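# Push cart with paper through door into yellow bay

## Task

Get the utility cart from this room through the self-closing door and leave it parked in the yellow bay in the next room, so that all four of its wheels sit within the taped outline and none rests on the tape. The case of copy paper has to finish in the cart's top tray without any part overhanging the tray's edges. The door must be closed when you finish. One or both robots may be used, and any robot that tips over or is left leaning counts as a failure.

## Robot and tools

ROBOTS. Two identical Hello Robot Stretch 4 units, r1 and r2. Each has an omni-wheel base, a mast with a lift, and one arm reaching forward, ending in a wrist (yaw, pitch, roll) and a two-finger gripper. Height about 1.6 m; the base rim lies within 0.23 m of the base origin. Each robot reports in its own frames, so only images, lidar_m and wrist_depth_mm reveal where the two stand relative to each other. Robots pressing hard on each other, including one gripper closing on the other's fingers, fails the scene; a base already touching the other robot presses hard after a few more millimetres. Objects touching robots do not count. Equal base commands can differ by up to about 3 cm per metre between robots, which matters if both carry one load.

FRAMES. Base frame: origin on the floor under the base centre, x forward, y left, z up, metres. hand_pose (a point between open fingertips) is in this frame and may be slightly off. Odometry frame: the base frame where the scene began; base_odometry counts wheel turns only (slip shows as travel), heading in rad, positive left, -3.142 to 3.142.

move. Arguments: r1, r2, cameras, blocking. blocking must be false or the call is refused; the call returns in about 0.5 s while robots keep moving. A robot omitted gets nothing new; its earlier motions continue. Per robot you may give base, joints, speeds, pace, contact_limits, or end_of_arm alone.
- base: one relative offset from where the base last reported itself (or from its current spot if a move was still running). translate_m, metres, -2 to 2, forward positive. strafe_m, metres, -2 to 2, left positive. rotate_rad, radians, -3.2 to 3.2, counter-clockwise positive. translate_m and strafe_m may be combined (straight diagonal, no turn); rotate_rad cannot be combined.
- joints: absolute targets by name. lift_m 0 to 1.2; arm_m 0 to 0.55 (extension); wrist_yaw_rad -1.134 to 4.276 (0 ahead, + left, 3.14 folded back, above 3.4 may hit the arm); wrist_pitch_rad -1.117 to 4.259 (0 level, 1.57 pointing down); wrist_roll_rad -1.117 to 4.259 (+ clockwise seen from behind); gripper_m -0.038 to 0.141, fingertip gap in metres, reading off by up to 0.015; -0.02 or less makes fingers press together. Out-of-range joint targets are clipped and reported; other out-of-range values get the call refused; unknown keys make it invalid.
- pace: slow, default, fast or max (base 0.1/0.3/0.4/0.6 m/s and 1/2/3/4 rad/s; lift 0.15-0.5 m/s; arm 0.1-0.7 m/s). A high lift slows the base, to 0.3 m/s and 1 rad/s at 1.2 m. speeds: per-joint top speed (not gripper_m).
- contact_limits: 0 to 1 for arm_m, lift_m, translate_m, strafe_m, rotate_rad, placed next to their own command; default 0.5. A base limit persists until an action names base again. arm_m at 0 still needs 15-40 N to stop; for a soft press aim 1-3 mm past contact. When lifting a grasped load keep lift_m's limit at 0.15 or more for 1 kg, 0.3 for 2 kg.
- end_of_arm: "enable_torque" restarts a limp wrist or gripper motor.
Each action ends within 14 s (time_out).

wait(seconds 0 to 10, cameras): lets time pass, returns state and images, and returns early when a commanded robot comes to rest. stop(cameras): brakes all motions, and re-brakes slack wheels. zoom_image(camera, region [x0,y0,x1,y1] pixels, at most 504 by 504) magnifies the newest image of that camera. finished_scene(scene): ends the current scene, giving its number; irreversible, and the goal must hold without the robots.

Cameras: r1_head_camera, r1_head_left_camera, r1_head_right_camera, r1_wrist_camera, and the same for r2, or "all"; [] shows none. The "pictures" line lists image order; images may lag the state slightly.

RESULTS. "move" line: per robot, done or its worst status. Robots not named appear under "as last shown". Statuses: moving, done (wheels turned fully, even if slipping), off_target, contact_stop (blocked part goes slack), time_out, limit_stop_at_own_body, limit_stop_at_tilt (lean over 6 degrees; lift, arm, wheels go slack), torque_fault. A stop you did not order cancels the later move/wait/finished_scene calls in that reply. on_its_own reports holding, slack or off parts. lidar_m: 12 distances in metres, 30-degree sectors, first straight ahead then counter-clockwise (4th left, 7th rear, 10th right); "-" means nothing seen or closer than 0.25 m; sees about 0.15 m up to robot height, misses glass and thin legs. wrist_depth_mm: 7x7 grid of depths, 100-2000 mm. turned_by_wheels vs turned_by_imu differing by over ~0.1 rad over one move suggests a collision or slip. base_tilt in degrees (forward, right), error up to ~3. motor_effort in percent with peak in brackets; servo_current in mA.

GRIPPING. Close to more than 0.015 below the object width (about 0.06 below resists tugs); behind a handle or bar use -0.02 or less. Only a rise in gripper servo_current shows a real grip.

AVOID. Self-collision near the base with a low lift (below ~0.2, 0.45 pointing down), tilting the wrist up while rolled or yawed right, and wrist moves while folded back. Turning, driving or braking with over 1 kg held and arm_m above 0.2 can tip the robot, as can strong steady pushes with a high gripper. Do not hit fixed or heavy things hard, slam the door, or let objects fall. Loose objects may be nudged now and then. The simulation keeps running while you think.

Each tool is called after "Request:" as name(argument=value, ...) on one line, values as JSON.

## Session

Request:
move(blocking=false)

Scene clock: 0.00 s.
r1.base_odometry: x=+0.000 y=+0.000 heading=+0.000
r1.turned_by_wheels: +0.000
r1.turned_by_imu: +0.000
r1.base_tilt: forward=-1.6 right=+1.3
r1.lidar_m: 1.92 2.25 3.81 1.93 0.97 0.84 0.83 0.93 0.77 0.76 0.93 1.59
r1.base_status: not commanded
r1.joint_positions: lift_m=+0.127 arm_m=+0.000 wrist_yaw_rad=+3.089 wrist_pitch_rad=+0.002 wrist_roll_rad=+0.000 gripper_m=+0.056
r1.joint_status: not commanded
r1.measured_speeds: all 0
r1.motor_effort: lift_m=+20 arm_m=-4 wheel_0=+0 wheel_1=+1 wheel_2=+1
r1.servo_current: wrist_yaw_rad=39 wrist_pitch_rad=46 wrist_roll_rad=65 gripper_m=39
r1.hand_pose: x=-0.1125 y=+0.1024 z=+0.3046 quat_wxyz=(+0.026, -0.001, +0.000, +1.000) (m; r1's base frame)
r1.wrist_depth_mm: 137 138 - - - - - / 113 139 - - - - - / 117 140 224 - - - - / 137 161 - - - - - / - - - - - - - / - - 191 - 187 - - / 842 759 750 788 788 732 768
r2.base_odometry: x=+0.000 y=+0.000 heading=+0.000
r2.turned_by_wheels: +0.000
r2.turned_by_imu: +0.000
r2.base_tilt: forward=-0.6 right=+0.1
r2.lidar_m: 2.02 1.45 1.40 1.49 2.01 2.22 2.34 3.17 1.60 3.62 2.59 2.46
r2.base_status: not commanded
r2.joint_positions: lift_m=+0.295 arm_m=+0.000 wrist_yaw_rad=+3.133 wrist_pitch_rad=+0.002 wrist_roll_rad=+0.000 gripper_m=+0.056
r2.joint_status: not commanded
r2.measured_speeds: all 0
r2.motor_effort: lift_m=+18 arm_m=-4 wheel_0=+0 wheel_1=-1 wheel_2=+0
r2.servo_current: wrist_yaw_rad=46 wrist_pitch_rad=39 wrist_roll_rad=46 gripper_m=59
r2.hand_pose: x=-0.1167 y=+0.0898 z=+0.4727 quat_wxyz=(+0.004, -0.001, +0.000, +1.000) (m; r2's base frame)
r2.wrist_depth_mm: - 140 - - - - - / - 126 150 - - - - / - 130 185 - - - - / 144 143 272 - - - - / 229 - - - - - - / 226 1576 196 1576 190 1618 1464 / 226 1060 1138 - - 1025 1060
pictures: r1_head_camera, r1_head_left_camera, r1_head_right_camera, r1_wrist_camera, r2_head_camera, r2_head_left_camera, r2_head_right_camera, r2_wrist_camera
Images, in order (width x height): r1_head_camera 420x560, r1_head_left_camera 420x672, r1_head_right_camera 420x672, r1_wrist_camera 616x392, r2_head_camera 420x560, r2_head_left_camera 420x672, r2_head_right_camera 420x672, r2_wrist_camera 616x392.

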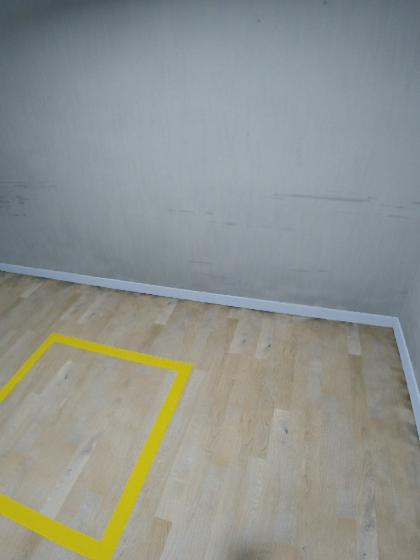

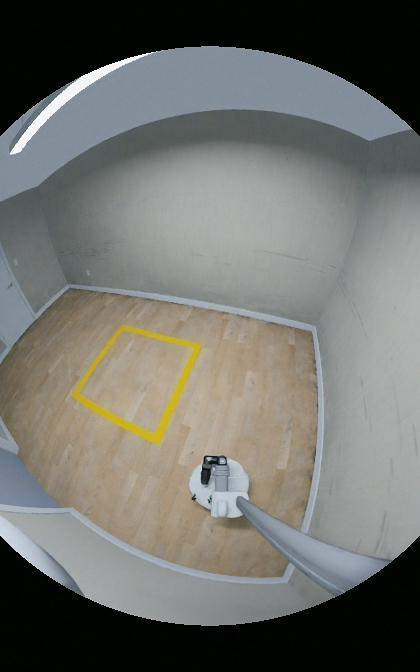

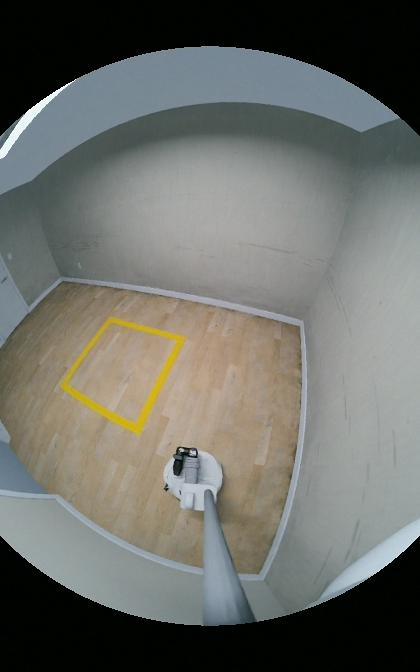

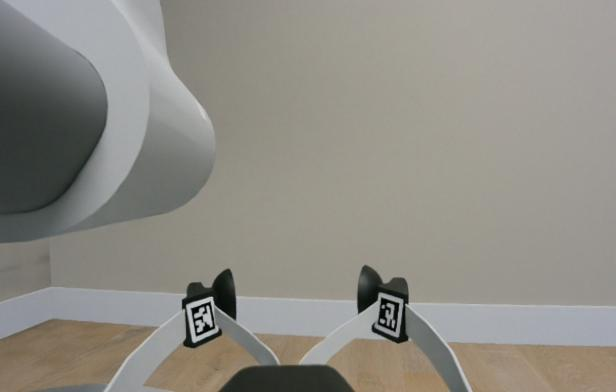

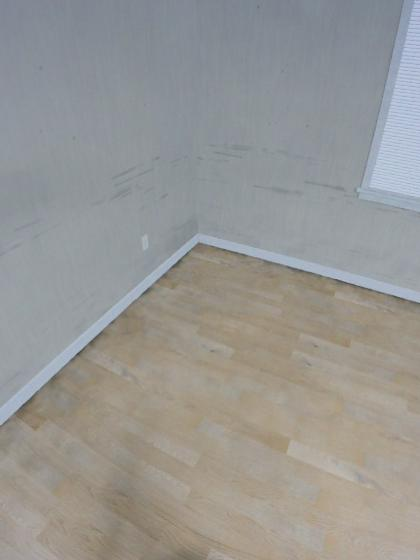

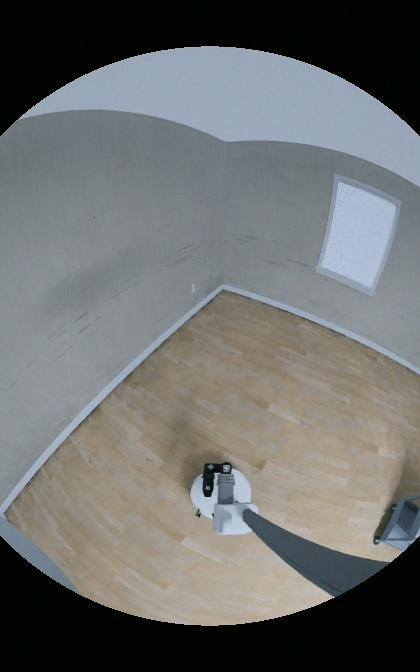

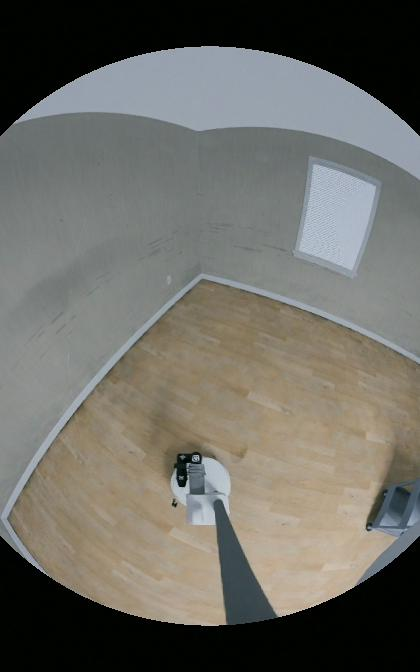

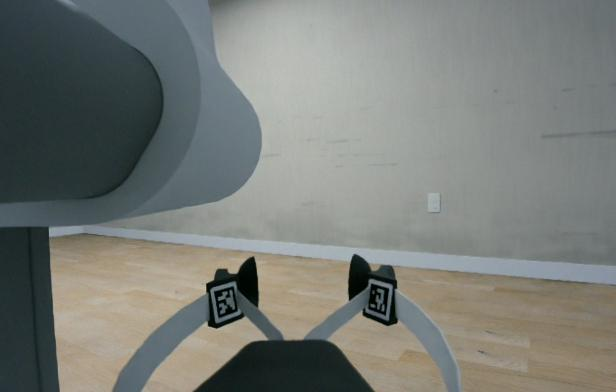

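Request:
move(blocking=false, r1={"base":{"rotate_rad":1.4}}, r2={"base":{"rotate_rad":-1.6}}, cameras=[])

Request:
wait(seconds=2, cameras=["r1_head_left_camera","r1_head_camera","r2_head_left_camera","r2_head_right_camera","r2_head_camera"])

Scene clock: 4.10 s.
move: r1 moving; r2 moving
r1.base_odometry: x=+0.000 y=+0.000 heading=+0.252
r1.turned_by_wheels: +0.252
r1.turned_by_imu: +0.252
r1.base_tilt: forward=-1.6 right=+1.3
r1.lidar_m: 2.00 2.68 3.68 1.25 0.88 0.83 0.88 0.81 0.78 0.82 1.11 1.91
r1.base_status: rotate_rad moving
r1.joint_positions: lift_m=+0.127 arm_m=+0.000 wrist_yaw_rad=+3.089 wrist_pitch_rad=+0.002 wrist_roll_rad=+0.000 gripper_m=+0.056
r1.joint_status: not commanded
r1.measured_speeds: translate_m=-0.001 strafe_m=-0.001 rotate_rad=+0.980 lift_m=+0.000 arm_m=+0.000 wrist_yaw_rad=+0.000 wrist_pitch_rad=+0.000 wrist_roll_rad=+0.000
r1.motor_effort: lift_m=+20(20) arm_m=-4(4) wheel_0=-11(11) wheel_1=-9(9) wheel_2=-7(8)
r1.servo_current: wrist_yaw_rad=39(52) wrist_pitch_rad=52(52) wrist_roll_rad=52(59) gripper_m=39(46)
r1.hand_pose: x=-0.1125 y=+0.1024 z=+0.3046 quat_wxyz=(+0.026, -0.001, +0.000, +1.000) (m; r1's base frame)
r1.wrist_depth_mm: 136 138 - - - - - / 113 139 - - - - - / 114 139 225 - - - - / 137 160 - - - - - / - - - - - - - / - 1078 190 - 187 - - / 788 759 750 798 750 699 732
r2.base_odometry: x=+0.000 y=+0.000 heading=-0.252
r2.turned_by_wheels: -0.252
r2.turned_by_imu: -0.244
r2.base_tilt: forward=-0.7 right=+0.0
r2.lidar_m: 2.52 1.61 1.42 1.40 1.68 2.24 2.23 2.64 1.62 1.63 2.92 2.50
r2.base_status: rotate_rad moving
r2.joint_positions: lift_m=+0.295 arm_m=+0.000 wrist_yaw_rad=+3.133 wrist_pitch_rad=+0.002 wrist_roll_rad=+0.000 gripper_m=+0.056
r2.joint_status: not commanded
r2.measured_speeds: translate_m=+0.000 strafe_m=+0.000 rotate_rad=-0.974 lift_m=+0.000 arm_m=+0.000 wrist_yaw_rad=+0.000 wrist_pitch_rad=+0.000 wrist_roll_rad=+0.000
r2.motor_effort: lift_m=+18(18) arm_m=-4(4) wheel_0=+11(11) wheel_1=+8(11) wheel_2=+9(10)
r2.servo_current: wrist_yaw_rad=46(52) wrist_pitch_rad=39(46) wrist_roll_rad=52(52) gripper_m=52(52)
r2.hand_pose: x=-0.1167 y=+0.0898 z=+0.4727 quat_wxyz=(+0.004, -0.001, +0.000, +1.000) (m; r2's base frame)
r2.wrist_depth_mm: - 141 - - - - - / - 126 150 - - - - / - 130 184 - - - - / 144 143 272 - - - - / 229 - - - - - - / 227 1537 196 1537 190 1618 1464 / 225 1060 1138 - - 1025 1078
pictures: none
No camera images: "cameras" was empty.

Scene clock: 5.57 s.
earlier move: r1 done; r2 moving
r1.base_odometry: x=+0.000 y=+0.000 heading=+1.399
r1.turned_by_wheels: +1.148
r1.turned_by_imu: +1.154
r1.base_tilt: forward=-1.6 right=+1.2
r1.lidar_m: 2.68 1.13 0.87 0.84 0.90 0.79 0.77 0.80 1.24 1.92 2.06 2.99
r1.base_status: done
r1.joint_positions: lift_m=+0.127 arm_m=+0.000 wrist_yaw_rad=+3.089 wrist_pitch_rad=+0.002 wrist_roll_rad=+0.000 gripper_m=+0.056
r1.joint_status: not commanded
r1.measured_speeds: all 0
r1.motor_effort: lift_m=+20(20) arm_m=-4(4) wheel_0=-3(11) wheel_1=-2(9) wheel_2=-1(8)
r1.servo_current: wrist_yaw_rad=52(65) wrist_pitch_rad=46(52) wrist_roll_rad=46(65) gripper_m=46(46)
r1.hand_pose: x=-0.1125 y=+0.1024 z=+0.3046 quat_wxyz=(+0.026, -0.001, +0.000, +1.000) (m; r1's base frame)
r1.wrist_depth_mm: 136 138 - - - - - / 113 139 - - - - - / 117 140 228 - - - - / 137 162 - - - - - / - - - - - - - / - - 190 - 187 - - / 798 707 750 143 741 788 820
r2.base_odometry: x=+0.000 y=+0.000 heading=-1.599
r2.turned_by_wheels: -1.347
r2.turned_by_imu: -1.311
r2.base_tilt: forward=-0.7 right=+0.1
r2.lidar_m: 3.68 2.60 2.49 2.06 1.50 1.39 1.46 1.97 2.23 2.31 3.09 1.63
r2.base_status: rotate_rad moving
r2.joint_positions: lift_m=+0.295 arm_m=+0.000 wrist_yaw_rad=+3.133 wrist_pitch_rad=+0.002 wrist_roll_rad=+0.000 gripper_m=+0.056
r2.joint_status: not commanded
r2.measured_speeds: all 0
r2.motor_effort: lift_m=+18(18) arm_m=-4(4) wheel_0=+3(12) wheel_1=+3(11) wheel_2=+4(11)
r2.servo_current: wrist_yaw_rad=46(59) wrist_pitch_rad=39(46) wrist_roll_rad=46(59) gripper_m=39(59)
r2.hand_pose: x=-0.1167 y=+0.0898 z=+0.4727 quat_wxyz=(+0.004, -0.001, +0.000, +1.000) (m; r2's base frame)
r2.wrist_depth_mm: - 140 - - - - - / - 126 142 - - - - / - 130 184 - - - - / 144 143 226 - - - - / 229 - - - - - - / 227 1537 196 1336 190 - - / 226 1060 1138 - - 1042 1060
wait: 1.47 of 2 s (r1 has come to rest)
pictures: r1_head_camera, r1_head_left_camera, r2_head_camera, r2_head_left_camera, r2_head_right_camera
Images, in order (width x height): r1_head_camera 420x560, r1_head_left_camera 420x672, r2_head_camera 420x560, r2_head_left_camera 420x672, r2_head_right_camera 420x672.

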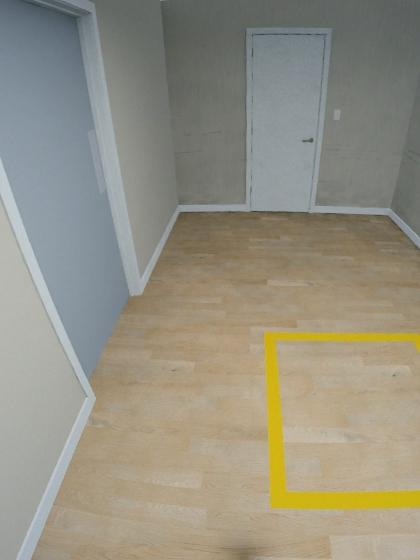

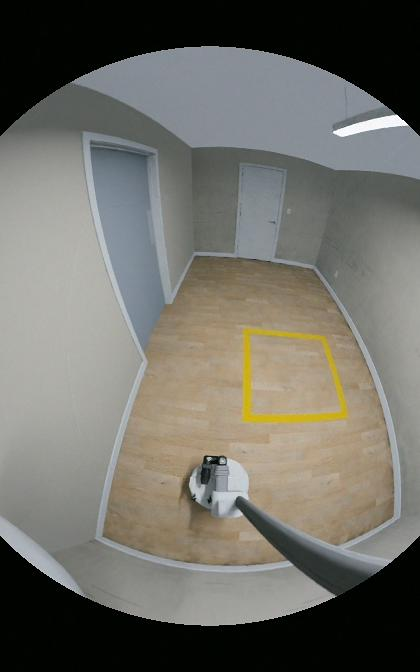

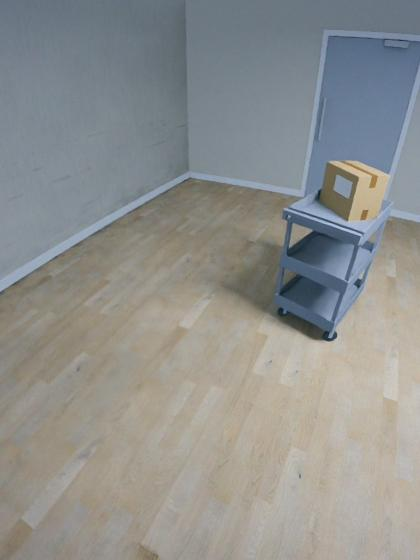

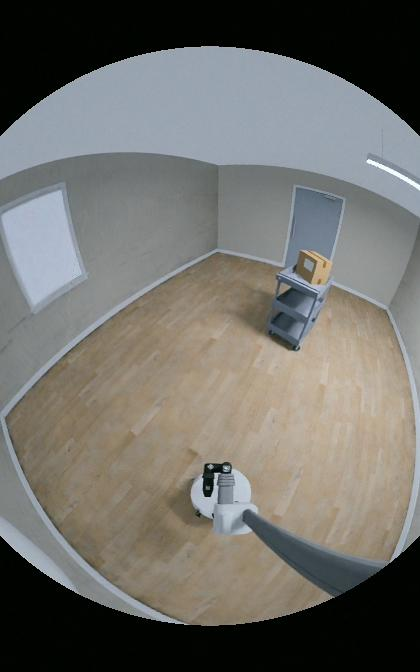

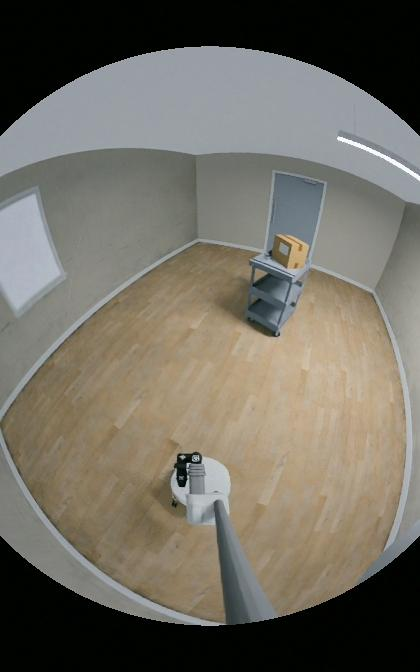

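Request:
zoom_image(camera="r2_head_camera", region=[240, 20, 420, 360])

Request:
zoom_image(camera="r1_head_camera", region=[0, 0, 200, 420])

Scaled by 1.482 from the camera's 420x560 image, which has a finer 1200x1600 frame.

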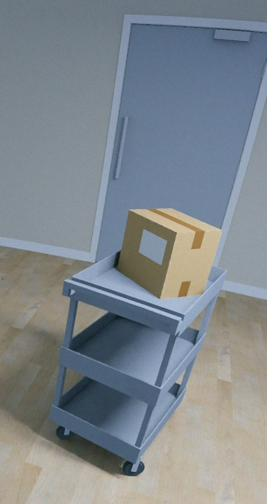

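Scaled by 1.200 from the camera's 420x560 image, which has a finer 600x800 frame.

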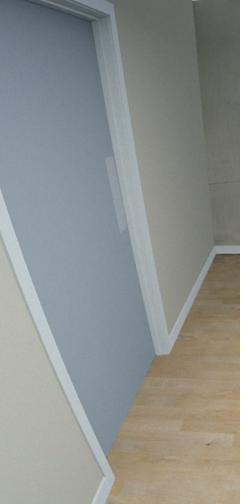

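Request:
move(blocking=false, r1={"base":{"translate_m":0.9}, "pace":"fast"}, r2={"base":{"rotate_rad":-0.35},"joints":{"lift_m":0.8}, "pace":"fast"}, cameras=[])

Request:
wait(seconds=4, cameras=[])

Request:
wait(seconds=3, cameras=["r1_head_left_camera","r1_head_camera","r2_head_camera"])

Scene clock: 42.37 s.
earlier move: r2 done
move: r1 moving; r2 moving
r1.base_odometry: x=+0.009 y=+0.049 heading=+1.400
r1.turned_by_wheels: +0.000
r1.turned_by_imu: +0.000
r1.base_tilt: forward=-1.6 right=+1.3
r1.lidar_m: 2.67 1.13 0.84 0.84 0.91 0.85 0.82 0.88 1.31 1.91 2.05 2.98
r1.base_status: translate_m moving
r1.joint_positions: lift_m=+0.127 arm_m=+0.000 wrist_yaw_rad=+3.089 wrist_pitch_rad=+0.002 wrist_roll_rad=+0.000 gripper_m=+0.056
r1.joint_status: not commanded
r1.measured_speeds: translate_m=+0.194 strafe_m=+0.000 rotate_rad=+0.003 lift_m=+0.000 arm_m=+0.000 wrist_yaw_rad=+0.000 wrist_pitch_rad=+0.000 wrist_roll_rad=+0.000
r1.motor_effort: lift_m=+20(20) arm_m=-4(4) wheel_0=+10(10) wheel_1=+8(8) wheel_2=-11(13)
r1.servo_current: wrist_yaw_rad=52(59) wrist_pitch_rad=39(46) wrist_roll_rad=39(65) gripper_m=39(52)
r1.hand_pose: x=-0.1125 y=+0.1024 z=+0.3046 quat_wxyz=(+0.026, -0.001, +0.000, +1.000) (m; r1's base frame)
r1.wrist_depth_mm: - 137 - - - - - / - 138 - - - - - / 110 138 204 - - - - / 124 139 236 - - - - / - - - - - - - / - - 190 - 187 - - / 866 741 759 798 788 778 820
r2.base_odometry: x=+0.000 y=+0.000 heading=-1.900
r2.turned_by_wheels: -0.301
r2.turned_by_imu: -0.292
r2.base_tilt: forward=-0.6 right=+0.0
r2.lidar_m: 1.62 3.02 2.51 2.49 1.70 1.42 1.40 1.63 2.23 2.24 2.49 1.82
r2.base_status: rotate_rad moving
r2.joint_positions: lift_m=+0.358 arm_m=+0.000 wrist_yaw_rad=+3.133 wrist_pitch_rad=+0.002 wrist_roll_rad=+0.000 gripper_m=+0.056
r2.joint_status: lift_m moving
r2.measured_speeds: translate_m=+0.001 strafe_m=+0.001 rotate_rad=-0.582 lift_m=+0.243 arm_m=+0.000 wrist_yaw_rad=+0.000 wrist_pitch_rad=+0.000 wrist_roll_rad=+0.000
r2.motor_effort: lift_m=+23(25) arm_m=-4(4) wheel_0=+2(11) wheel_1=+3(12) wheel_2=+4(11)
r2.servo_current: wrist_yaw_rad=52(65) wrist_pitch_rad=39(46) wrist_roll_rad=46(52) gripper_m=46(52)
r2.hand_pose: x=-0.1167 y=+0.0898 z=+0.5357 quat_wxyz=(+0.004, -0.001, +0.000, +1.000) (m; r2's base frame)
r2.wrist_depth_mm: - 141 - - - - - / - 126 141 - - - - / - 130 184 - - - - / 144 143 206 - - - - / 220 - - - - - - / 220 1576 191 171 190 - - / 227 1182 1229 - - 1138 1160
pictures: none
No camera images: "cameras" was empty.

Scene clock: 44.20 s.
earlier move: r1 moving; r2 done
r1.base_odometry: x=+0.125 y=+0.723 heading=+1.400
r1.turned_by_wheels: +0.000
r1.turned_by_imu: +0.000
r1.base_tilt: forward=-1.6 right=+1.3
r1.lidar_m: 2.54 1.17 0.82 0.78 0.85 1.26 1.48 1.61 2.04 1.98 2.07 3.07
r1.base_status: translate_m moving
r1.joint_positions: lift_m=+0.127 arm_m=+0.000 wrist_yaw_rad=+3.089 wrist_pitch_rad=+0.002 wrist_roll_rad=+0.000 gripper_m=+0.056
r1.joint_status: not commanded
r1.measured_speeds: translate_m=+0.375 strafe_m=+0.000 rotate_rad=+0.007 lift_m=+0.000 arm_m=+0.000 wrist_yaw_rad=+0.000 wrist_pitch_rad=+0.000 wrist_roll_rad=+0.000
r1.motor_effort: lift_m=+20(20) arm_m=-4(4) wheel_0=+2(10) wheel_1=+2(8) wheel_2=-1(13)
r1.servo_current: wrist_yaw_rad=52(72) wrist_pitch_rad=46(46) wrist_roll_rad=46(65) gripper_m=39(52)
r1.hand_pose: x=-0.1125 y=+0.1024 z=+0.3046 quat_wxyz=(+0.026, -0.001, +0.000, +1.000) (m; r1's base frame)
r1.wrist_depth_mm: - 137 - - - - - / - 137 - - - - - / 110 138 206 - - - - / 125 140 238 - - - - / - - - - - - - / 1182 1205 193 1160 188 1182 1008 / 854 750 759 809 788 768 820
r2.base_odometry: x=+0.000 y=+0.000 heading=-1.948
r2.turned_by_wheels: -0.048
r2.turned_by_imu: -0.047
r2.base_tilt: forward=-0.7 right=+0.1
r2.lidar_m: 1.63 3.12 2.51 2.50 1.72 1.42 1.42 1.58 2.25 2.23 2.43 2.26
r2.base_status: done
r2.joint_positions: lift_m=+0.800 arm_m=+0.000 wrist_yaw_rad=+3.133 wrist_pitch_rad=+0.002 wrist_roll_rad=+0.000 gripper_m=+0.056
r2.joint_status: all done
r2.measured_speeds: all 0
r2.motor_effort: lift_m=+21(26) arm_m=-4(4) wheel_0=+3(11) wheel_1=+1(12) wheel_2=+3(11)
r2.servo_current: wrist_yaw_rad=39(65) wrist_pitch_rad=39(46) wrist_roll_rad=52(59) gripper_m=46(52)
r2.hand_pose: x=-0.1167 y=+0.0898 z=+0.9775 quat_wxyz=(+0.004, -0.001, +0.000, +1.000) (m; r2's base frame)
r2.wrist_depth_mm: - 140 - - - - - / - 126 141 - - - - / - 130 184 - - - - / 144 144 216 - - - - / 220 - - - - - - / 220 - 190 - 189 - - / 226 - - - - - -
wait: 1.83 of 4 s (r2 has come to rest)
pictures: none
No camera images: "cameras" was empty.

Scene clock: 45.40 s.
earlier move: r1 done
r1.base_odometry: x=+0.153 y=+0.887 heading=+1.400
r1.turned_by_wheels: +0.000
r1.turned_by_imu: +0.000
r1.base_tilt: forward=-1.6 right=+1.3
r1.lidar_m: 2.45 1.17 0.79 0.78 0.85 1.22 1.65 1.78 2.05 2.00 2.12 3.08
r1.base_status: done
r1.joint_positions: lift_m=+0.127 arm_m=+0.000 wrist_yaw_rad=+3.089 wrist_pitch_rad=+0.002 wrist_roll_rad=+0.000 gripper_m=+0.056
r1.joint_status: not commanded
r1.measured_speeds: all 0
r1.motor_effort: lift_m=+20(20) arm_m=-4(4) wheel_0=+1(10) wheel_1=+1(8) wheel_2=+1(13)
r1.servo_current: wrist_yaw_rad=33(72) wrist_pitch_rad=46(52) wrist_roll_rad=59(65) gripper_m=39(52)
r1.hand_pose: x=-0.1125 y=+0.1024 z=+0.3046 quat_wxyz=(+0.026, -0.001, +0.000, +1.000) (m; r1's base frame)
r1.wrist_depth_mm: 136 138 - - - - - / 113 139 - - - - - / 117 139 229 - - - - / 137 162 - - - - - / 1618 - - - - - - / 1182 1182 195 1205 187 1160 946 / 831 741 768 798 788 778 820
r2.base_odometry: x=+0.000 y=+0.000 heading=-1.948
r2.turned_by_wheels: +0.000
r2.turned_by_imu: +0.000
r2.base_tilt: forward=-0.6 right=+0.0
r2.lidar_m: 1.60 3.12 2.51 2.49 1.78 1.42 1.43 1.56 2.22 2.22 2.46 2.27
r2.base_status: done
r2.joint_positions: lift_m=+0.800 arm_m=+0.000 wrist_yaw_rad=+3.133 wrist_pitch_rad=+0.002 wrist_roll_rad=+0.000 gripper_m=+0.056
r2.joint_status: all done
r2.measured_speeds: all 0
r2.motor_effort: lift_m=+21(26) arm_m=-4(4) wheel_0=+3(11) wheel_1=+1(12) wheel_2=+2(11)
r2.servo_current: wrist_yaw_rad=46(65) wrist_pitch_rad=39(46) wrist_roll_rad=39(59) gripper_m=52(52)
r2.hand_pose: x=-0.1167 y=+0.0898 z=+0.9775 quat_wxyz=(+0.004, -0.001, +0.000, +1.000) (m; r2's base frame)
r2.wrist_depth_mm: - 141 - - - - - / - 126 142 - - - - / - 130 183 - - - - / 144 143 216 - - - - / 220 - - - - - - / 220 - 190 - 188 - - / 224 - - - - - -
wait: 1.20 of 3 s (r1 has come to rest)
pictures: r1_head_camera, r1_head_left_camera, r2_head_camera
Images, in order (width x height): r1_head_camera 420x560, r1_head_left_camera 420x672, r2_head_camera 420x560.

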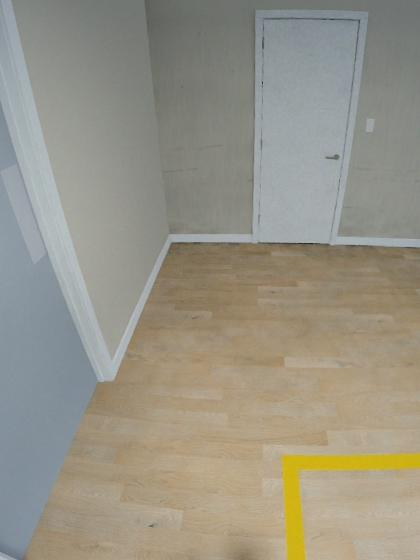

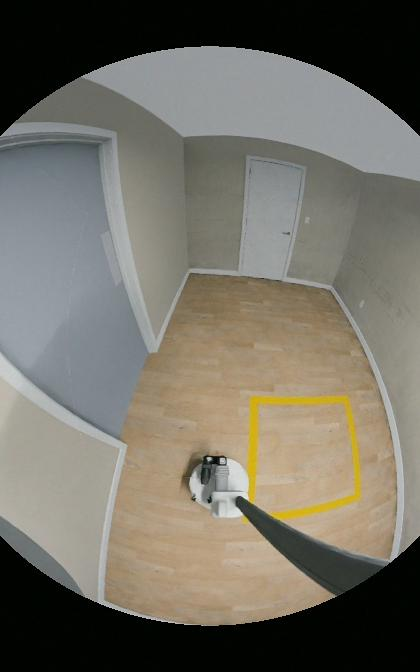

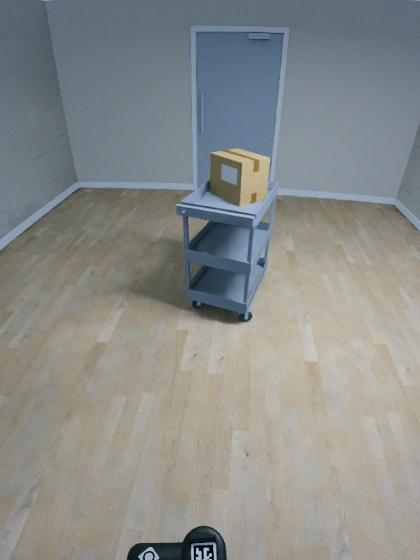

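Request:
move(blocking=false, r1={"base":{"rotate_rad":1.57}, "joints":{"lift_m":0.9}, "pace":"fast"}, r2={"base":{"translate_m":0.6}, "pace":"fast"}, cameras=[])

Request:
wait(seconds=4, cameras=[])

Request:
wait(seconds=1, cameras=["r1_head_left_camera","r1_head_camera","r2_head_camera"])

Scene clock: 54.60 s.
move: r1 moving; r2 moving
r1.base_odometry: x=+0.153 y=+0.887 heading=+1.778
r1.turned_by_wheels: +0.378
r1.turned_by_imu: +0.379
r1.base_tilt: forward=-1.6 right=+1.2
r1.lidar_m: 1.35 0.92 0.77 0.79 1.08 1.66 1.70 2.15 2.00 2.04 2.67 3.01
r1.base_status: rotate_rad moving
r1.joint_positions: lift_m=+0.190 arm_m=+0.000 wrist_yaw_rad=+3.089 wrist_pitch_rad=+0.002 wrist_roll_rad=+0.000 gripper_m=+0.056
r1.joint_status: lift_m moving
r1.measured_speeds: translate_m=+0.001 strafe_m=+0.000 rotate_rad=+1.462 lift_m=+0.243 arm_m=+0.000 wrist_yaw_rad=+0.000 wrist_pitch_rad=+0.000 wrist_roll_rad=+0.000
r1.motor_effort: lift_m=+26(28) arm_m=-4(4) wheel_0=-10(10) wheel_1=-8(10) wheel_2=-9(10)
r1.servo_current: wrist_yaw_rad=46(65) wrist_pitch_rad=46(46) wrist_roll_rad=59(65) gripper_m=39(46)
r1.hand_pose: x=-0.1125 y=+0.1024 z=+0.3674 quat_wxyz=(+0.026, -0.001, +0.000, +1.000) (m; r1's base frame)
r1.wrist_depth_mm: 136 138 - - - - - / 114 139 - - - - - / 118 139 229 - - - - / 137 162 - - - - - / - - - - - - - / 1366 1397 193 1366 187 1336 1308 / 1008 866 866 153 931 891 946
r2.base_odometry: x=-0.016 y=-0.041 heading=-1.948
r2.turned_by_wheels: +0.000
r2.turned_by_imu: +0.001
r2.base_tilt: forward=-0.7 right=+0.0
r2.lidar_m: 1.55 3.12 2.50 2.47 1.80 1.46 1.45 1.61 2.27 2.22 2.50 2.21
r2.base_status: translate_m moving
r2.joint_positions: lift_m=+0.800 arm_m=+0.000 wrist_yaw_rad=+3.133 wrist_pitch_rad=+0.002 wrist_roll_rad=+0.000 gripper_m=+0.056
r2.joint_status: not commanded
r2.measured_speeds: translate_m=+0.168 strafe_m=-0.001 rotate_rad=-0.002 lift_m=+0.000 arm_m=+0.000 wrist_yaw_rad=+0.000 wrist_pitch_rad=+0.000 wrist_roll_rad=+0.000
r2.motor_effort: lift_m=+21(21) arm_m=-4(4) wheel_0=+11(11) wheel_1=+8(9) wheel_2=-13(16)
r2.servo_current: wrist_yaw_rad=33(59) wrist_pitch_rad=46(46) wrist_roll_rad=52(59) gripper_m=52(52)
r2.hand_pose: x=-0.1167 y=+0.0898 z=+0.9775 quat_wxyz=(+0.004, -0.001, +0.000, +1.000) (m; r2's base frame)
r2.wrist_depth_mm: - 140 - - - - - / - 124 145 - - - - / - 128 187 - - - - / 144 143 218 - - - - / 219 - - - - - - / 217 - 189 - 188 - - / 224 - - - - - -
pictures: none
No camera images: "cameras" was empty.

Scene clock: 57.03 s.
earlier move: r1 moving; r2 done
r1.base_odometry: x=+0.153 y=+0.887 heading=+2.970
r1.turned_by_wheels: +1.192
r1.turned_by_imu: +1.199
r1.base_tilt: forward=-1.6 right=+1.3
r1.lidar_m: 0.77 0.82 1.22 1.65 1.77 2.05 1.98 2.13 3.07 2.55 1.18 0.81
r1.base_status: done
r1.joint_positions: lift_m=+0.900 arm_m=+0.000 wrist_yaw_rad=+3.089 wrist_pitch_rad=+0.002 wrist_roll_rad=+0.000 gripper_m=+0.056
r1.joint_status: lift_m moving
r1.measured_speeds: all 0
r1.motor_effort: lift_m=+23(28) arm_m=-4(4) wheel_0=-2(10) wheel_1=+0(10) wheel_2=+0(10)
r1.servo_current: wrist_yaw_rad=52(72) wrist_pitch_rad=46(52) wrist_roll_rad=52(72) gripper_m=39(46)
r1.hand_pose: x=-0.1125 y=+0.1024 z=+1.0771 quat_wxyz=(+0.026, -0.001, +0.000, +1.000) (m; r1's base frame)
r1.wrist_depth_mm: 136 138 - - - - - / 113 139 - - - - - / 117 140 273 - - - - / 137 162 - - - - - / - - - - - - - / - - 193 - 187 - - / - - - 153 - - -
r2.base_odometry: x=-0.221 y=-0.558 heading=-1.948
r2.turned_by_wheels: +0.000
r2.turned_by_imu: +0.001
r2.base_tilt: forward=-0.7 right=+0.0
r2.lidar_m: 1.03 2.99 2.44 2.40 2.47 2.03 1.99 2.22 2.31 2.31 2.57 1.03
r2.base_status: done
r2.joint_positions: lift_m=+0.800 arm_m=+0.000 wrist_yaw_rad=+3.133 wrist_pitch_rad=+0.002 wrist_roll_rad=+0.000 gripper_m=+0.056
r2.joint_status: not commanded
r2.measured_speeds: all 0
r2.motor_effort: lift_m=+21(21) arm_m=-3(4) wheel_0=+2(11) wheel_1=+3(10) wheel_2=-3(16)
r2.servo_current: wrist_yaw_rad=52(59) wrist_pitch_rad=46(46) wrist_roll_rad=52(65) gripper_m=46(52)
r2.hand_pose: x=-0.1167 y=+0.0898 z=+0.9775 quat_wxyz=(+0.004, -0.001, +0.000, +1.000) (m; r2's base frame)
r2.wrist_depth_mm: - 141 - - - - - / - 127 151 - - - - / - 129 185 - - - - / 144 143 263 - - - - / 229 - - - - - - / 228 - 196 - 193 - - / 226 - - - - - -
wait: 2.43 of 4 s (r2 has come to rest)
pictures: none
No camera images: "cameras" was empty.

Scene clock: 57.10 s.
earlier move: r1 done
r1.base_odometry: x=+0.153 y=+0.887 heading=+2.970
r1.turned_by_wheels: +0.000
r1.turned_by_imu: +0.000
r1.base_tilt: forward=-1.6 right=+1.3
r1.lidar_m: 0.76 0.84 1.20 1.64 1.77 2.05 1.98 2.15 3.05 2.57 1.19 0.79
r1.base_status: done
r1.joint_positions: lift_m=+0.900 arm_m=+0.000 wrist_yaw_rad=+3.089 wrist_pitch_rad=+0.002 wrist_roll_rad=+0.000 gripper_m=+0.056
r1.joint_status: all done
r1.measured_speeds: all 0
r1.motor_effort: lift_m=+24(28) arm_m=-4(4) wheel_0=-2(10) wheel_1=+0(10) wheel_2=+0(10)
r1.servo_current: wrist_yaw_rad=46(72) wrist_pitch_rad=39(52) wrist_roll_rad=52(72) gripper_m=39(46)
r1.hand_pose: x=-0.1125 y=+0.1024 z=+1.0771 quat_wxyz=(+0.026, -0.001, +0.000, +1.000) (m; r1's base frame)
r1.wrist_depth_mm: 136 139 - - - - - / 113 139 - - - - - / 117 140 272 - - - - / 137 162 - - - - - / - - - - - - - / - - 194 - 188 - - / - - - 154 - - -
r2.base_odometry: x=-0.221 y=-0.558 heading=-1.948
r2.turned_by_wheels: +0.000
r2.turned_by_imu: +0.000
r2.base_tilt: forward=-0.7 right=+0.0
r2.lidar_m: 1.03 3.02 2.45 2.39 2.49 2.04 2.00 2.22 2.36 2.30 2.55 1.03
r2.base_status: done
r2.joint_positions: lift_m=+0.800 arm_m=+0.000 wrist_yaw_rad=+3.133 wrist_pitch_rad=+0.002 wrist_roll_rad=+0.000 gripper_m=+0.056
r2.joint_status: not commanded
r2.measured_speeds: all 0
r2.motor_effort: lift_m=+21(21) arm_m=-4(4) wheel_0=+2(11) wheel_1=+2(10) wheel_2=-3(16)
r2.servo_current: wrist_yaw_rad=46(59) wrist_pitch_rad=46(46) wrist_roll_rad=46(65) gripper_m=46(52)
r2.hand_pose: x=-0.1167 y=+0.0898 z=+0.9775 quat_wxyz=(+0.004, -0.001, +0.000, +1.000) (m; r2's base frame)
r2.wrist_depth_mm: - 140 - - - - - / - 127 151 - - - - / - 129 184 - - - - / 144 144 264 - - - - / 228 - - - - - - / 228 - 196 - 191 - - / 225 - - - - - -
wait: 0.07 of 1 s (r1 has come to rest)
pictures: r1_head_camera, r1_head_left_camera, r2_head_camera
Images, in order (width x height): r1_head_camera 420x560, r1_head_left_camera 420x672, r2_head_camera 420x560.

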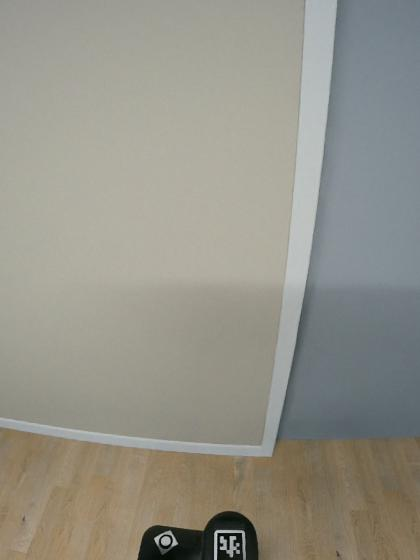

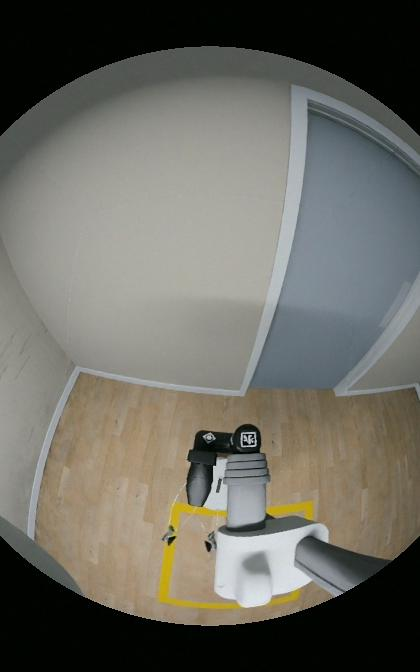

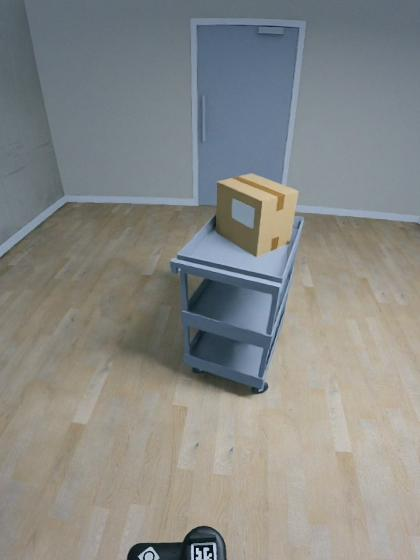

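Request:
move(blocking=false, r1={"base":{"strafe_m":-0.62},  "pace":"fast"}, r2={"base":{"strafe_m":-0.9}, "pace":"fast"}, cameras=[])

Request:
wait(seconds=4, cameras=[])

Request:
wait(seconds=2, cameras=["r1_head_left_camera","r1_head_camera","r2_head_camera","r2_head_left_camera"])

Scene clock: 65.57 s.
move: r1 moving; r2 moving
r1.base_odometry: x=+0.161 y=+0.933 heading=+2.969
r1.turned_by_wheels: +0.000
r1.turned_by_imu: -0.001
r1.base_tilt: forward=-1.6 right=+1.2
r1.lidar_m: 0.77 0.84 1.22 1.71 1.81 2.04 1.98 2.15 3.04 2.58 1.20 0.89
r1.base_status: strafe_m moving
r1.joint_positions: lift_m=+0.900 arm_m=+0.000 wrist_yaw_rad=+3.089 wrist_pitch_rad=+0.002 wrist_roll_rad=+0.000 gripper_m=+0.056
r1.joint_status: not commanded
r1.measured_speeds: translate_m=+0.000 strafe_m=-0.184 rotate_rad=-0.001 lift_m=+0.000 arm_m=+0.000 wrist_yaw_rad=+0.000 wrist_pitch_rad=+0.000 wrist_roll_rad=+0.000
r1.motor_effort: lift_m=+24(24) arm_m=-4(4) wheel_0=+9(11) wheel_1=-10(12) wheel_2=+0(1)
r1.servo_current: wrist_yaw_rad=46(65) wrist_pitch_rad=39(46) wrist_roll_rad=65(65) gripper_m=39(46)
r1.hand_pose: x=-0.1125 y=+0.1024 z=+1.0771 quat_wxyz=(+0.026, -0.001, +0.000, +1.000) (m; r1's base frame)
r1.wrist_depth_mm: 136 138 - - - - - / 113 139 - - - - - / 118 139 273 - - - - / 137 161 - - - - - / - - - - - - - / - - 193 - 188 - - / - - - 153 - - -
r2.base_odometry: x=-0.268 y=-0.539 heading=-1.949
r2.turned_by_wheels: +0.000
r2.turned_by_imu: +0.000
r2.base_tilt: forward=-0.7 right=+0.1
r2.lidar_m: 1.02 3.07 2.51 2.44 2.53 2.02 1.98 2.21 2.31 2.28 2.51 1.07
r2.base_status: strafe_m moving
r2.joint_positions: lift_m=+0.800 arm_m=+0.000 wrist_yaw_rad=+3.133 wrist_pitch_rad=+0.002 wrist_roll_rad=+0.000 gripper_m=+0.056
r2.joint_status: not commanded
r2.measured_speeds: translate_m=+0.000 strafe_m=-0.198 rotate_rad=-0.002 lift_m=+0.000 arm_m=+0.000 wrist_yaw_rad=+0.000 wrist_pitch_rad=+0.000 wrist_roll_rad=+0.000
r2.motor_effort: lift_m=+21(21) arm_m=-4(4) wheel_0=+14(14) wheel_1=-14(14) wheel_2=+0(3)
r2.servo_current: wrist_yaw_rad=59(59) wrist_pitch_rad=33(46) wrist_roll_rad=39(59) gripper_m=46(59)
r2.hand_pose: x=-0.1167 y=+0.0898 z=+0.9775 quat_wxyz=(+0.004, -0.001, +0.000, +1.000) (m; r2's base frame)
r2.wrist_depth_mm: - 140 - - - - - / - 126 150 - - - - / - 130 185 - - - - / 144 143 265 - - - - / 230 - - - - - - / 227 - 196 - 192 - - / 226 - - - - - -
pictures: none
No camera images: "cameras" was empty.

Scene clock: 68.00 s.
earlier move: r1 done; r2 moving
r1.base_odometry: x=+0.259 y=+1.498 heading=+2.970
r1.turned_by_wheels: +0.000
r1.turned_by_imu: -0.004
r1.base_tilt: forward=-1.6 right=+1.3
r1.lidar_m: 0.82 0.87 1.15 2.27 2.41 2.08 2.01 2.17 2.46 2.42 1.02 0.85
r1.base_status: done
r1.joint_positions: lift_m=+0.900 arm_m=+0.000 wrist_yaw_rad=+3.089 wrist_pitch_rad=+0.002 wrist_roll_rad=+0.000 gripper_m=+0.056
r1.joint_status: not commanded
r1.measured_speeds: all 0
r1.motor_effort: lift_m=+24(25) arm_m=-4(4) wheel_0=+0(12) wheel_1=+2(12) wheel_2=+0(2)
r1.servo_current: wrist_yaw_rad=39(65) wrist_pitch_rad=46(52) wrist_roll_rad=52(72) gripper_m=39(46)
r1.hand_pose: x=-0.1125 y=+0.1024 z=+1.0771 quat_wxyz=(+0.026, -0.001, +0.000, +1.000) (m; r1's base frame)
r1.wrist_depth_mm: 136 138 - - - - - / 110 138 - - - - - / 114 139 254 - - - - / 136 150 - - - - - / - - - - - - - / - - 194 - 187 - - / - - - 153 - - -
r2.base_odometry: x=-1.040 y=-0.233 heading=-1.948
r2.turned_by_wheels: +0.000
r2.turned_by_imu: +0.001
r2.base_tilt: forward=-0.7 right=+0.1
r2.lidar_m: 1.46 1.12 3.31 3.24 2.64 2.18 2.13 1.80 1.47 1.43 1.62 2.51
r2.base_status: strafe_m moving
r2.joint_positions: lift_m=+0.800 arm_m=+0.000 wrist_yaw_rad=+3.133 wrist_pitch_rad=+0.002 wrist_roll_rad=+0.000 gripper_m=+0.056
r2.joint_status: not commanded
r2.measured_speeds: translate_m=+0.000 strafe_m=-0.130 rotate_rad=+0.003 lift_m=+0.000 arm_m=+0.000 wrist_yaw_rad=+0.000 wrist_pitch_rad=+0.000 wrist_roll_rad=+0.000
r2.motor_effort: lift_m=+21(21) arm_m=-3(4) wheel_0=-2(14) wheel_1=+1(14) wheel_2=+0(3)
r2.servo_current: wrist_yaw_rad=46(65) wrist_pitch_rad=39(46) wrist_roll_rad=52(59) gripper_m=46(59)
r2.hand_pose: x=-0.1167 y=+0.0898 z=+0.9775 quat_wxyz=(+0.004, -0.001, +0.000, +1.000) (m; r2's base frame)
r2.wrist_depth_mm: - 140 - - - - - / - 123 145 - - - - / - 127 187 - - - - / 144 143 291 - - - - / 219 - - - - - - / 217 - 196 - 191 - - / 224 - - - - - -
wait: 2.43 of 4 s (r1 has come to rest)
pictures: none
No camera images: "cameras" was empty.

Scene clock: 68.60 s.
earlier move: r2 done
r1.base_odometry: x=+0.259 y=+1.498 heading=+2.970
r1.turned_by_wheels: +0.000
r1.turned_by_imu: +0.000
r1.base_tilt: forward=-1.6 right=+1.2
r1.lidar_m: 0.81 0.86 1.14 2.29 2.42 2.09 2.00 2.19 2.52 2.43 1.02 0.85
r1.base_status: done
r1.joint_positions: lift_m=+0.900 arm_m=+0.000 wrist_yaw_rad=+3.089 wrist_pitch_rad=+0.002 wrist_roll_rad=+0.000 gripper_m=+0.056
r1.joint_status: not commanded
r1.measured_speeds: all 0
r1.motor_effort: lift_m=+24(25) arm_m=-4(4) wheel_0=+1(12) wheel_1=+2(12) wheel_2=+0(2)
r1.servo_current: wrist_yaw_rad=39(65) wrist_pitch_rad=46(52) wrist_roll_rad=52(72) gripper_m=39(46)
r1.hand_pose: x=-0.1125 y=+0.1024 z=+1.0771 quat_wxyz=(+0.026, -0.001, +0.000, +1.000) (m; r1's base frame)
r1.wrist_depth_mm: 136 138 - - - - - / 110 138 - - - - - / 117 139 255 - - - - / 137 151 - - - - - / - - - - - - - / - - 194 - 188 - - / - - - 153 - - -
r2.base_odometry: x=-1.058 y=-0.226 heading=-1.948
r2.turned_by_wheels: +0.000
r2.turned_by_imu: +0.000
r2.base_tilt: forward=-0.7 right=+0.1
r2.lidar_m: 1.48 1.13 3.36 3.26 2.67 2.16 2.14 1.81 1.46 1.43 1.60 2.46
r2.base_status: done
r2.joint_positions: lift_m=+0.800 arm_m=+0.000 wrist_yaw_rad=+3.133 wrist_pitch_rad=+0.002 wrist_roll_rad=+0.000 gripper_m=+0.056
r2.joint_status: not commanded
r2.measured_speeds: all 0
r2.motor_effort: lift_m=+21(21) arm_m=-4(4) wheel_0=+0(14) wheel_1=+1(14) wheel_2=+0(3)
r2.servo_current: wrist_yaw_rad=46(65) wrist_pitch_rad=46(46) wrist_roll_rad=46(59) gripper_m=46(59)
r2.hand_pose: x=-0.1167 y=+0.0898 z=+0.9775 quat_wxyz=(+0.004, -0.001, +0.000, +1.000) (m; r2's base frame)
r2.wrist_depth_mm: - 140 - - - - - / - 123 145 - - - - / - 128 187 - - - - / 144 144 294 - - - - / 218 - - - - - - / 217 - 196 - 192 - - / 222 1921 - - - - -
wait: 0.60 of 2 s (r2 has come to rest)
pictures: r1_head_camera, r1_head_left_camera, r2_head_camera, r2_head_left_camera
Images, in order (width x height): r1_head_camera 420x560, r1_head_left_camera 420x672, r2_head_camera 420x560, r2_head_left_camera 420x672.

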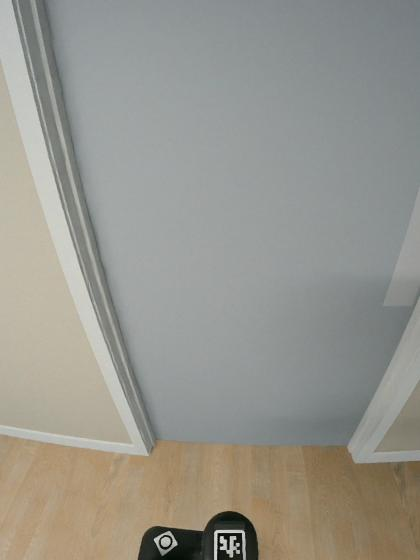

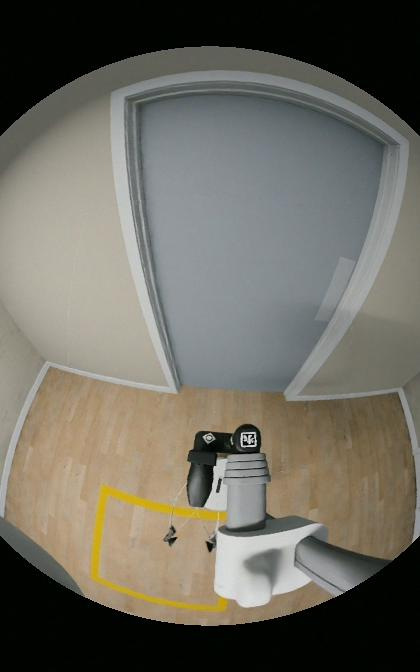

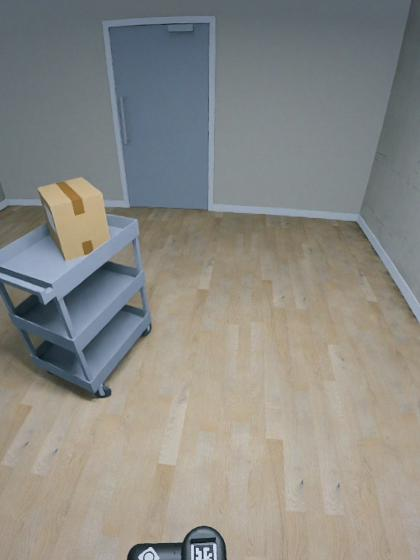

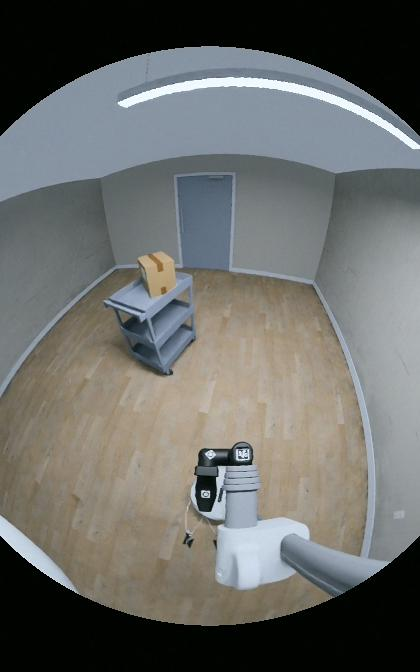

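Request:
zoom_image(camera="r2_head_camera", region=[0, 160, 180, 400])

Scaled by 2.100 from the camera's 420x560 image, which has a finer 1200x1600 frame.

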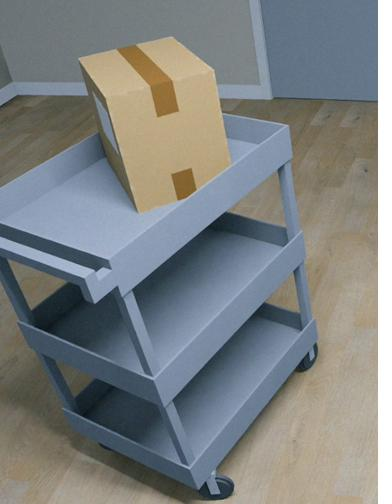

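Request:
move(blocking=false, r1={"base":{"strafe_m":-0.1,"translate_m":-0.3}}, r2={"base":{"translate_m":0.5,"strafe_m":-0.2}, "joints":{"wrist_yaw_rad":0.0,"gripper_m":0.1}}, cameras=[])

Request:
wait(seconds=4, cameras=[])

Request:
wait(seconds=1.5, cameras=["r2_head_camera","r2_wrist_camera","r2_head_right_camera"])

Scene clock: 133.20 s.
move: r1 moving; r2 moving
r1.base_odometry: x=+0.292 y=+1.503 heading=+2.969
r1.turned_by_wheels: +0.000
r1.turned_by_imu: -0.001
r1.base_tilt: forward=-1.6 right=+1.3
r1.lidar_m: 0.85 0.89 1.19 2.29 2.45 2.05 2.00 2.13 2.49 2.41 1.06 0.89
r1.base_status: translate_m moving; strafe_m moving
r1.joint_positions: lift_m=+0.900 arm_m=+0.000 wrist_yaw_rad=+3.089 wrist_pitch_rad=+0.002 wrist_roll_rad=+0.000 gripper_m=+0.056
r1.joint_status: not commanded
r1.measured_speeds: translate_m=-0.121 strafe_m=-0.039 rotate_rad=+0.004 lift_m=+0.000 arm_m=+0.000 wrist_yaw_rad=+0.000 wrist_pitch_rad=+0.000 wrist_roll_rad=+0.000
r1.motor_effort: lift_m=+24(24) arm_m=-4(4) wheel_0=-6(6) wheel_1=-8(9) wheel_2=+8(8)
r1.servo_current: wrist_yaw_rad=52(59) wrist_pitch_rad=33(46) wrist_roll_rad=52(72) gripper_m=46(52)
r1.hand_pose: x=-0.1125 y=+0.1024 z=+1.0771 quat_wxyz=(+0.026, -0.001, +0.000, +1.000) (m; r1's base frame)
r1.wrist_depth_mm: 136 139 - - - - - / 113 139 - - - - - / 118 140 273 - - - - / 137 162 - - - - - / - - - - - - - / - - 194 - 188 - - / - - - 154 - - -
r2.base_odometry: x=-1.081 y=-0.250 heading=-1.948
r2.turned_by_wheels: +0.000
r2.turned_by_imu: +0.002
r2.base_tilt: forward=-0.7 right=+0.1
r2.lidar_m: 1.48 1.12 3.34 3.29 2.71 2.19 2.18 1.77 1.44 1.41 1.60 2.48
r2.base_status: translate_m moving; strafe_m moving
r2.joint_positions: lift_m=+0.800 arm_m=+0.000 wrist_yaw_rad=+2.570 wrist_pitch_rad=+0.002 wrist_roll_rad=+0.000 gripper_m=+0.075
r2.joint_status: wrist_yaw_rad moving; gripper_m moving
r2.measured_speeds: translate_m=+0.122 strafe_m=-0.047 rotate_rad=+0.000 lift_m=+0.000 arm_m=+0.000 wrist_yaw_rad=-1.740 wrist_pitch_rad=+0.000 wrist_roll_rad=+0.000
r2.motor_effort: lift_m=+21(21) arm_m=-4(4) wheel_0=+8(12) wheel_1=+8(8) wheel_2=-11(12)
r2.servo_current: wrist_yaw_rad=98(195) wrist_pitch_rad=46(46) wrist_roll_rad=46(59) gripper_m=98(98)
r2.hand_pose: x=-0.0244 y=+0.2295 z=+0.9775 quat_wxyz=(+0.282, -0.001, +0.000, +0.959) (m; r2's base frame)
r2.wrist_depth_mm: - - - - - - - / - - - - - - - / - - - - - - - / - - - - - - - / - - - - - - - / - - 190 - 190 - - / - - - - - - -
pictures: none
No camera images: "cameras" was empty.

Scene clock: 135.17 s.
earlier move: r1 done; r2 moving
r1.base_odometry: x=+0.572 y=+1.545 heading=+2.970
r1.turned_by_wheels: +0.000
r1.turned_by_imu: -0.001
r1.base_tilt: forward=-1.6 right=+1.3
r1.lidar_m: 1.10 1.17 1.56 2.39 2.32 1.78 1.74 1.82 2.39 2.31 1.41 1.11
r1.base_status: done
r1.joint_positions: lift_m=+0.900 arm_m=+0.000 wrist_yaw_rad=+3.089 wrist_pitch_rad=+0.002 wrist_roll_rad=+0.000 gripper_m=+0.056
r1.joint_status: not commanded
r1.measured_speeds: all 0
r1.motor_effort: lift_m=+24(24) arm_m=-4(4) wheel_0=-2(7) wheel_1=-1(10) wheel_2=+0(10)
r1.servo_current: wrist_yaw_rad=46(65) wrist_pitch_rad=39(52) wrist_roll_rad=33(72) gripper_m=39(52)
r1.hand_pose: x=-0.1125 y=+0.1024 z=+1.0771 quat_wxyz=(+0.026, -0.001, +0.000, +1.000) (m; r1's base frame)
r1.wrist_depth_mm: - 137 - - - - - / - 138 - - - - - / 110 138 204 - - - - / 125 139 237 - - - - / - - - - - - - / - - 190 - 188 - - / - 141 - 136 - - -
r2.base_odometry: x=-1.410 y=-0.598 heading=-1.948
r2.turned_by_wheels: +0.000
r2.turned_by_imu: +0.000
r2.base_tilt: forward=-0.7 right=+0.1
r2.lidar_m: 3.15 0.99 0.92 3.38 3.29 2.68 2.62 1.68 1.35 1.33 1.47 2.30
r2.base_status: translate_m moving; strafe_m moving
r2.joint_positions: lift_m=+0.800 arm_m=+0.000 wrist_yaw_rad=+0.003 wrist_pitch_rad=+0.002 wrist_roll_rad=+0.000 gripper_m=+0.100
r2.joint_status: all done
r2.measured_speeds: translate_m=+0.114 strafe_m=-0.045 rotate_rad=-0.002 lift_m=+0.000 arm_m=+0.000 wrist_yaw_rad=+0.000 wrist_pitch_rad=+0.000 wrist_roll_rad=+0.000
r2.motor_effort: lift_m=+20(21) arm_m=-4(4) wheel_0=+0(15) wheel_1=+4(8) wheel_2=-3(14)
r2.servo_current: wrist_yaw_rad=59(195) wrist_pitch_rad=46(46) wrist_roll_rad=46(59) gripper_m=46(98)
r2.hand_pose: x=+0.4596 y=-0.0866 z=+0.9776 quat_wxyz=(+1.000, +0.000, +0.001, +0.001) (m; r2's base frame)
r2.wrist_depth_mm: - - - - - - - / - - - - - - - / - - - - - - - / - - - - - - - / - - - - - - - / - - 195 - 195 - - / 1098 1983 - - - - -
wait: 1.97 of 4 s (r1 has come to rest)
pictures: none
No camera images: "cameras" was empty.

Scene clock: 135.90 s.
earlier move: r2 done
r1.base_odometry: x=+0.572 y=+1.545 heading=+2.970
r1.turned_by_wheels: +0.000
r1.turned_by_imu: +0.000
r1.base_tilt: forward=-1.5 right=+1.3
r1.lidar_m: 1.11 1.17 1.59 2.40 2.38 1.79 1.74 1.83 2.38 2.31 1.40 1.14
r1.base_status: done
r1.joint_positions: lift_m=+0.900 arm_m=+0.000 wrist_yaw_rad=+3.089 wrist_pitch_rad=+0.002 wrist_roll_rad=+0.000 gripper_m=+0.056
r1.joint_status: not commanded
r1.measured_speeds: all 0
r1.motor_effort: lift_m=+24(24) arm_m=-4(4) wheel_0=-2(7) wheel_1=-1(10) wheel_2=+0(10)
r1.servo_current: wrist_yaw_rad=52(65) wrist_pitch_rad=46(52) wrist_roll_rad=52(72) gripper_m=46(52)
r1.hand_pose: x=-0.1125 y=+0.1024 z=+1.0771 quat_wxyz=(+0.026, -0.001, +0.000, +1.000) (m; r1's base frame)
r1.wrist_depth_mm: - 137 - - - - - / - 137 - - - - - / 110 137 204 - - - - / 124 139 237 - - - - / - - - - - - - / - - 190 - 187 - - / - 140 - 137 - - -
r2.base_odometry: x=-1.428 y=-0.617 heading=-1.948
r2.turned_by_wheels: +0.000
r2.turned_by_imu: +0.000
r2.base_tilt: forward=-0.7 right=+0.1
r2.lidar_m: 3.13 0.98 0.91 3.42 3.29 2.70 2.66 1.67 1.33 1.32 1.47 2.29
r2.base_status: done
r2.joint_positions: lift_m=+0.800 arm_m=+0.000 wrist_yaw_rad=+0.003 wrist_pitch_rad=+0.002 wrist_roll_rad=+0.000 gripper_m=+0.100
r2.joint_status: all done
r2.measured_speeds: all 0
r2.motor_effort: lift_m=+20(21) arm_m=-4(4) wheel_0=+1(15) wheel_1=+3(8) wheel_2=-4(14)
r2.servo_current: wrist_yaw_rad=59(195) wrist_pitch_rad=46(46) wrist_roll_rad=46(59) gripper_m=46(98)
r2.hand_pose: x=+0.4596 y=-0.0866 z=+0.9776 quat_wxyz=(+1.000, +0.000, +0.001, +0.001) (m; r2's base frame)
r2.wrist_depth_mm: - - - - - - - / - - - - - - - / - - - - - - - / - - - - - - - / - - - - - - - / - - 195 - 195 - - / - - - - - - -
wait: 0.73 of 1.5 s (r2 has come to rest)
pictures: r2_head_camera, r2_head_right_camera, r2_wrist_camera
Images, in order (width x height): r2_head_camera 420x560, r2_head_right_camera 420x672, r2_wrist_camera 616x392.

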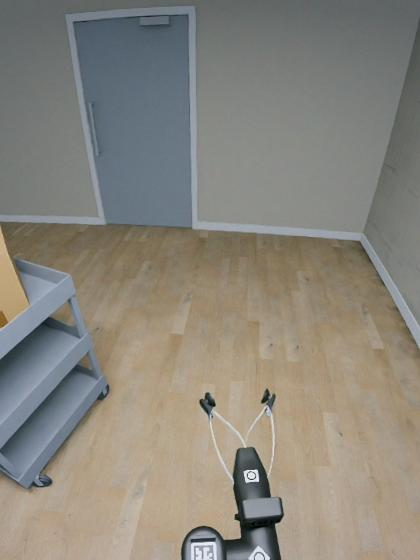

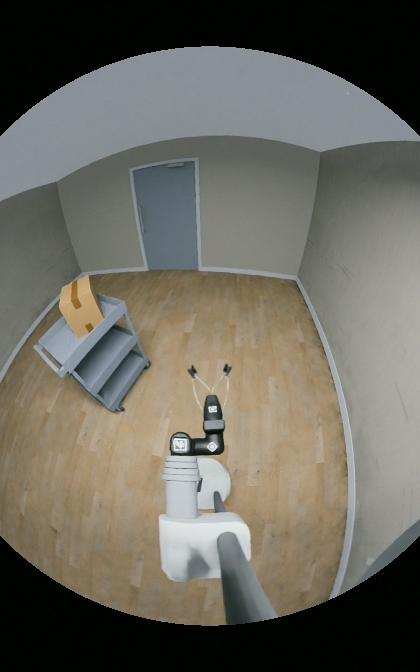

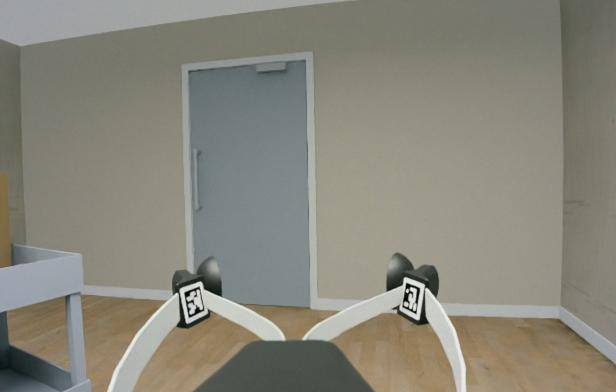

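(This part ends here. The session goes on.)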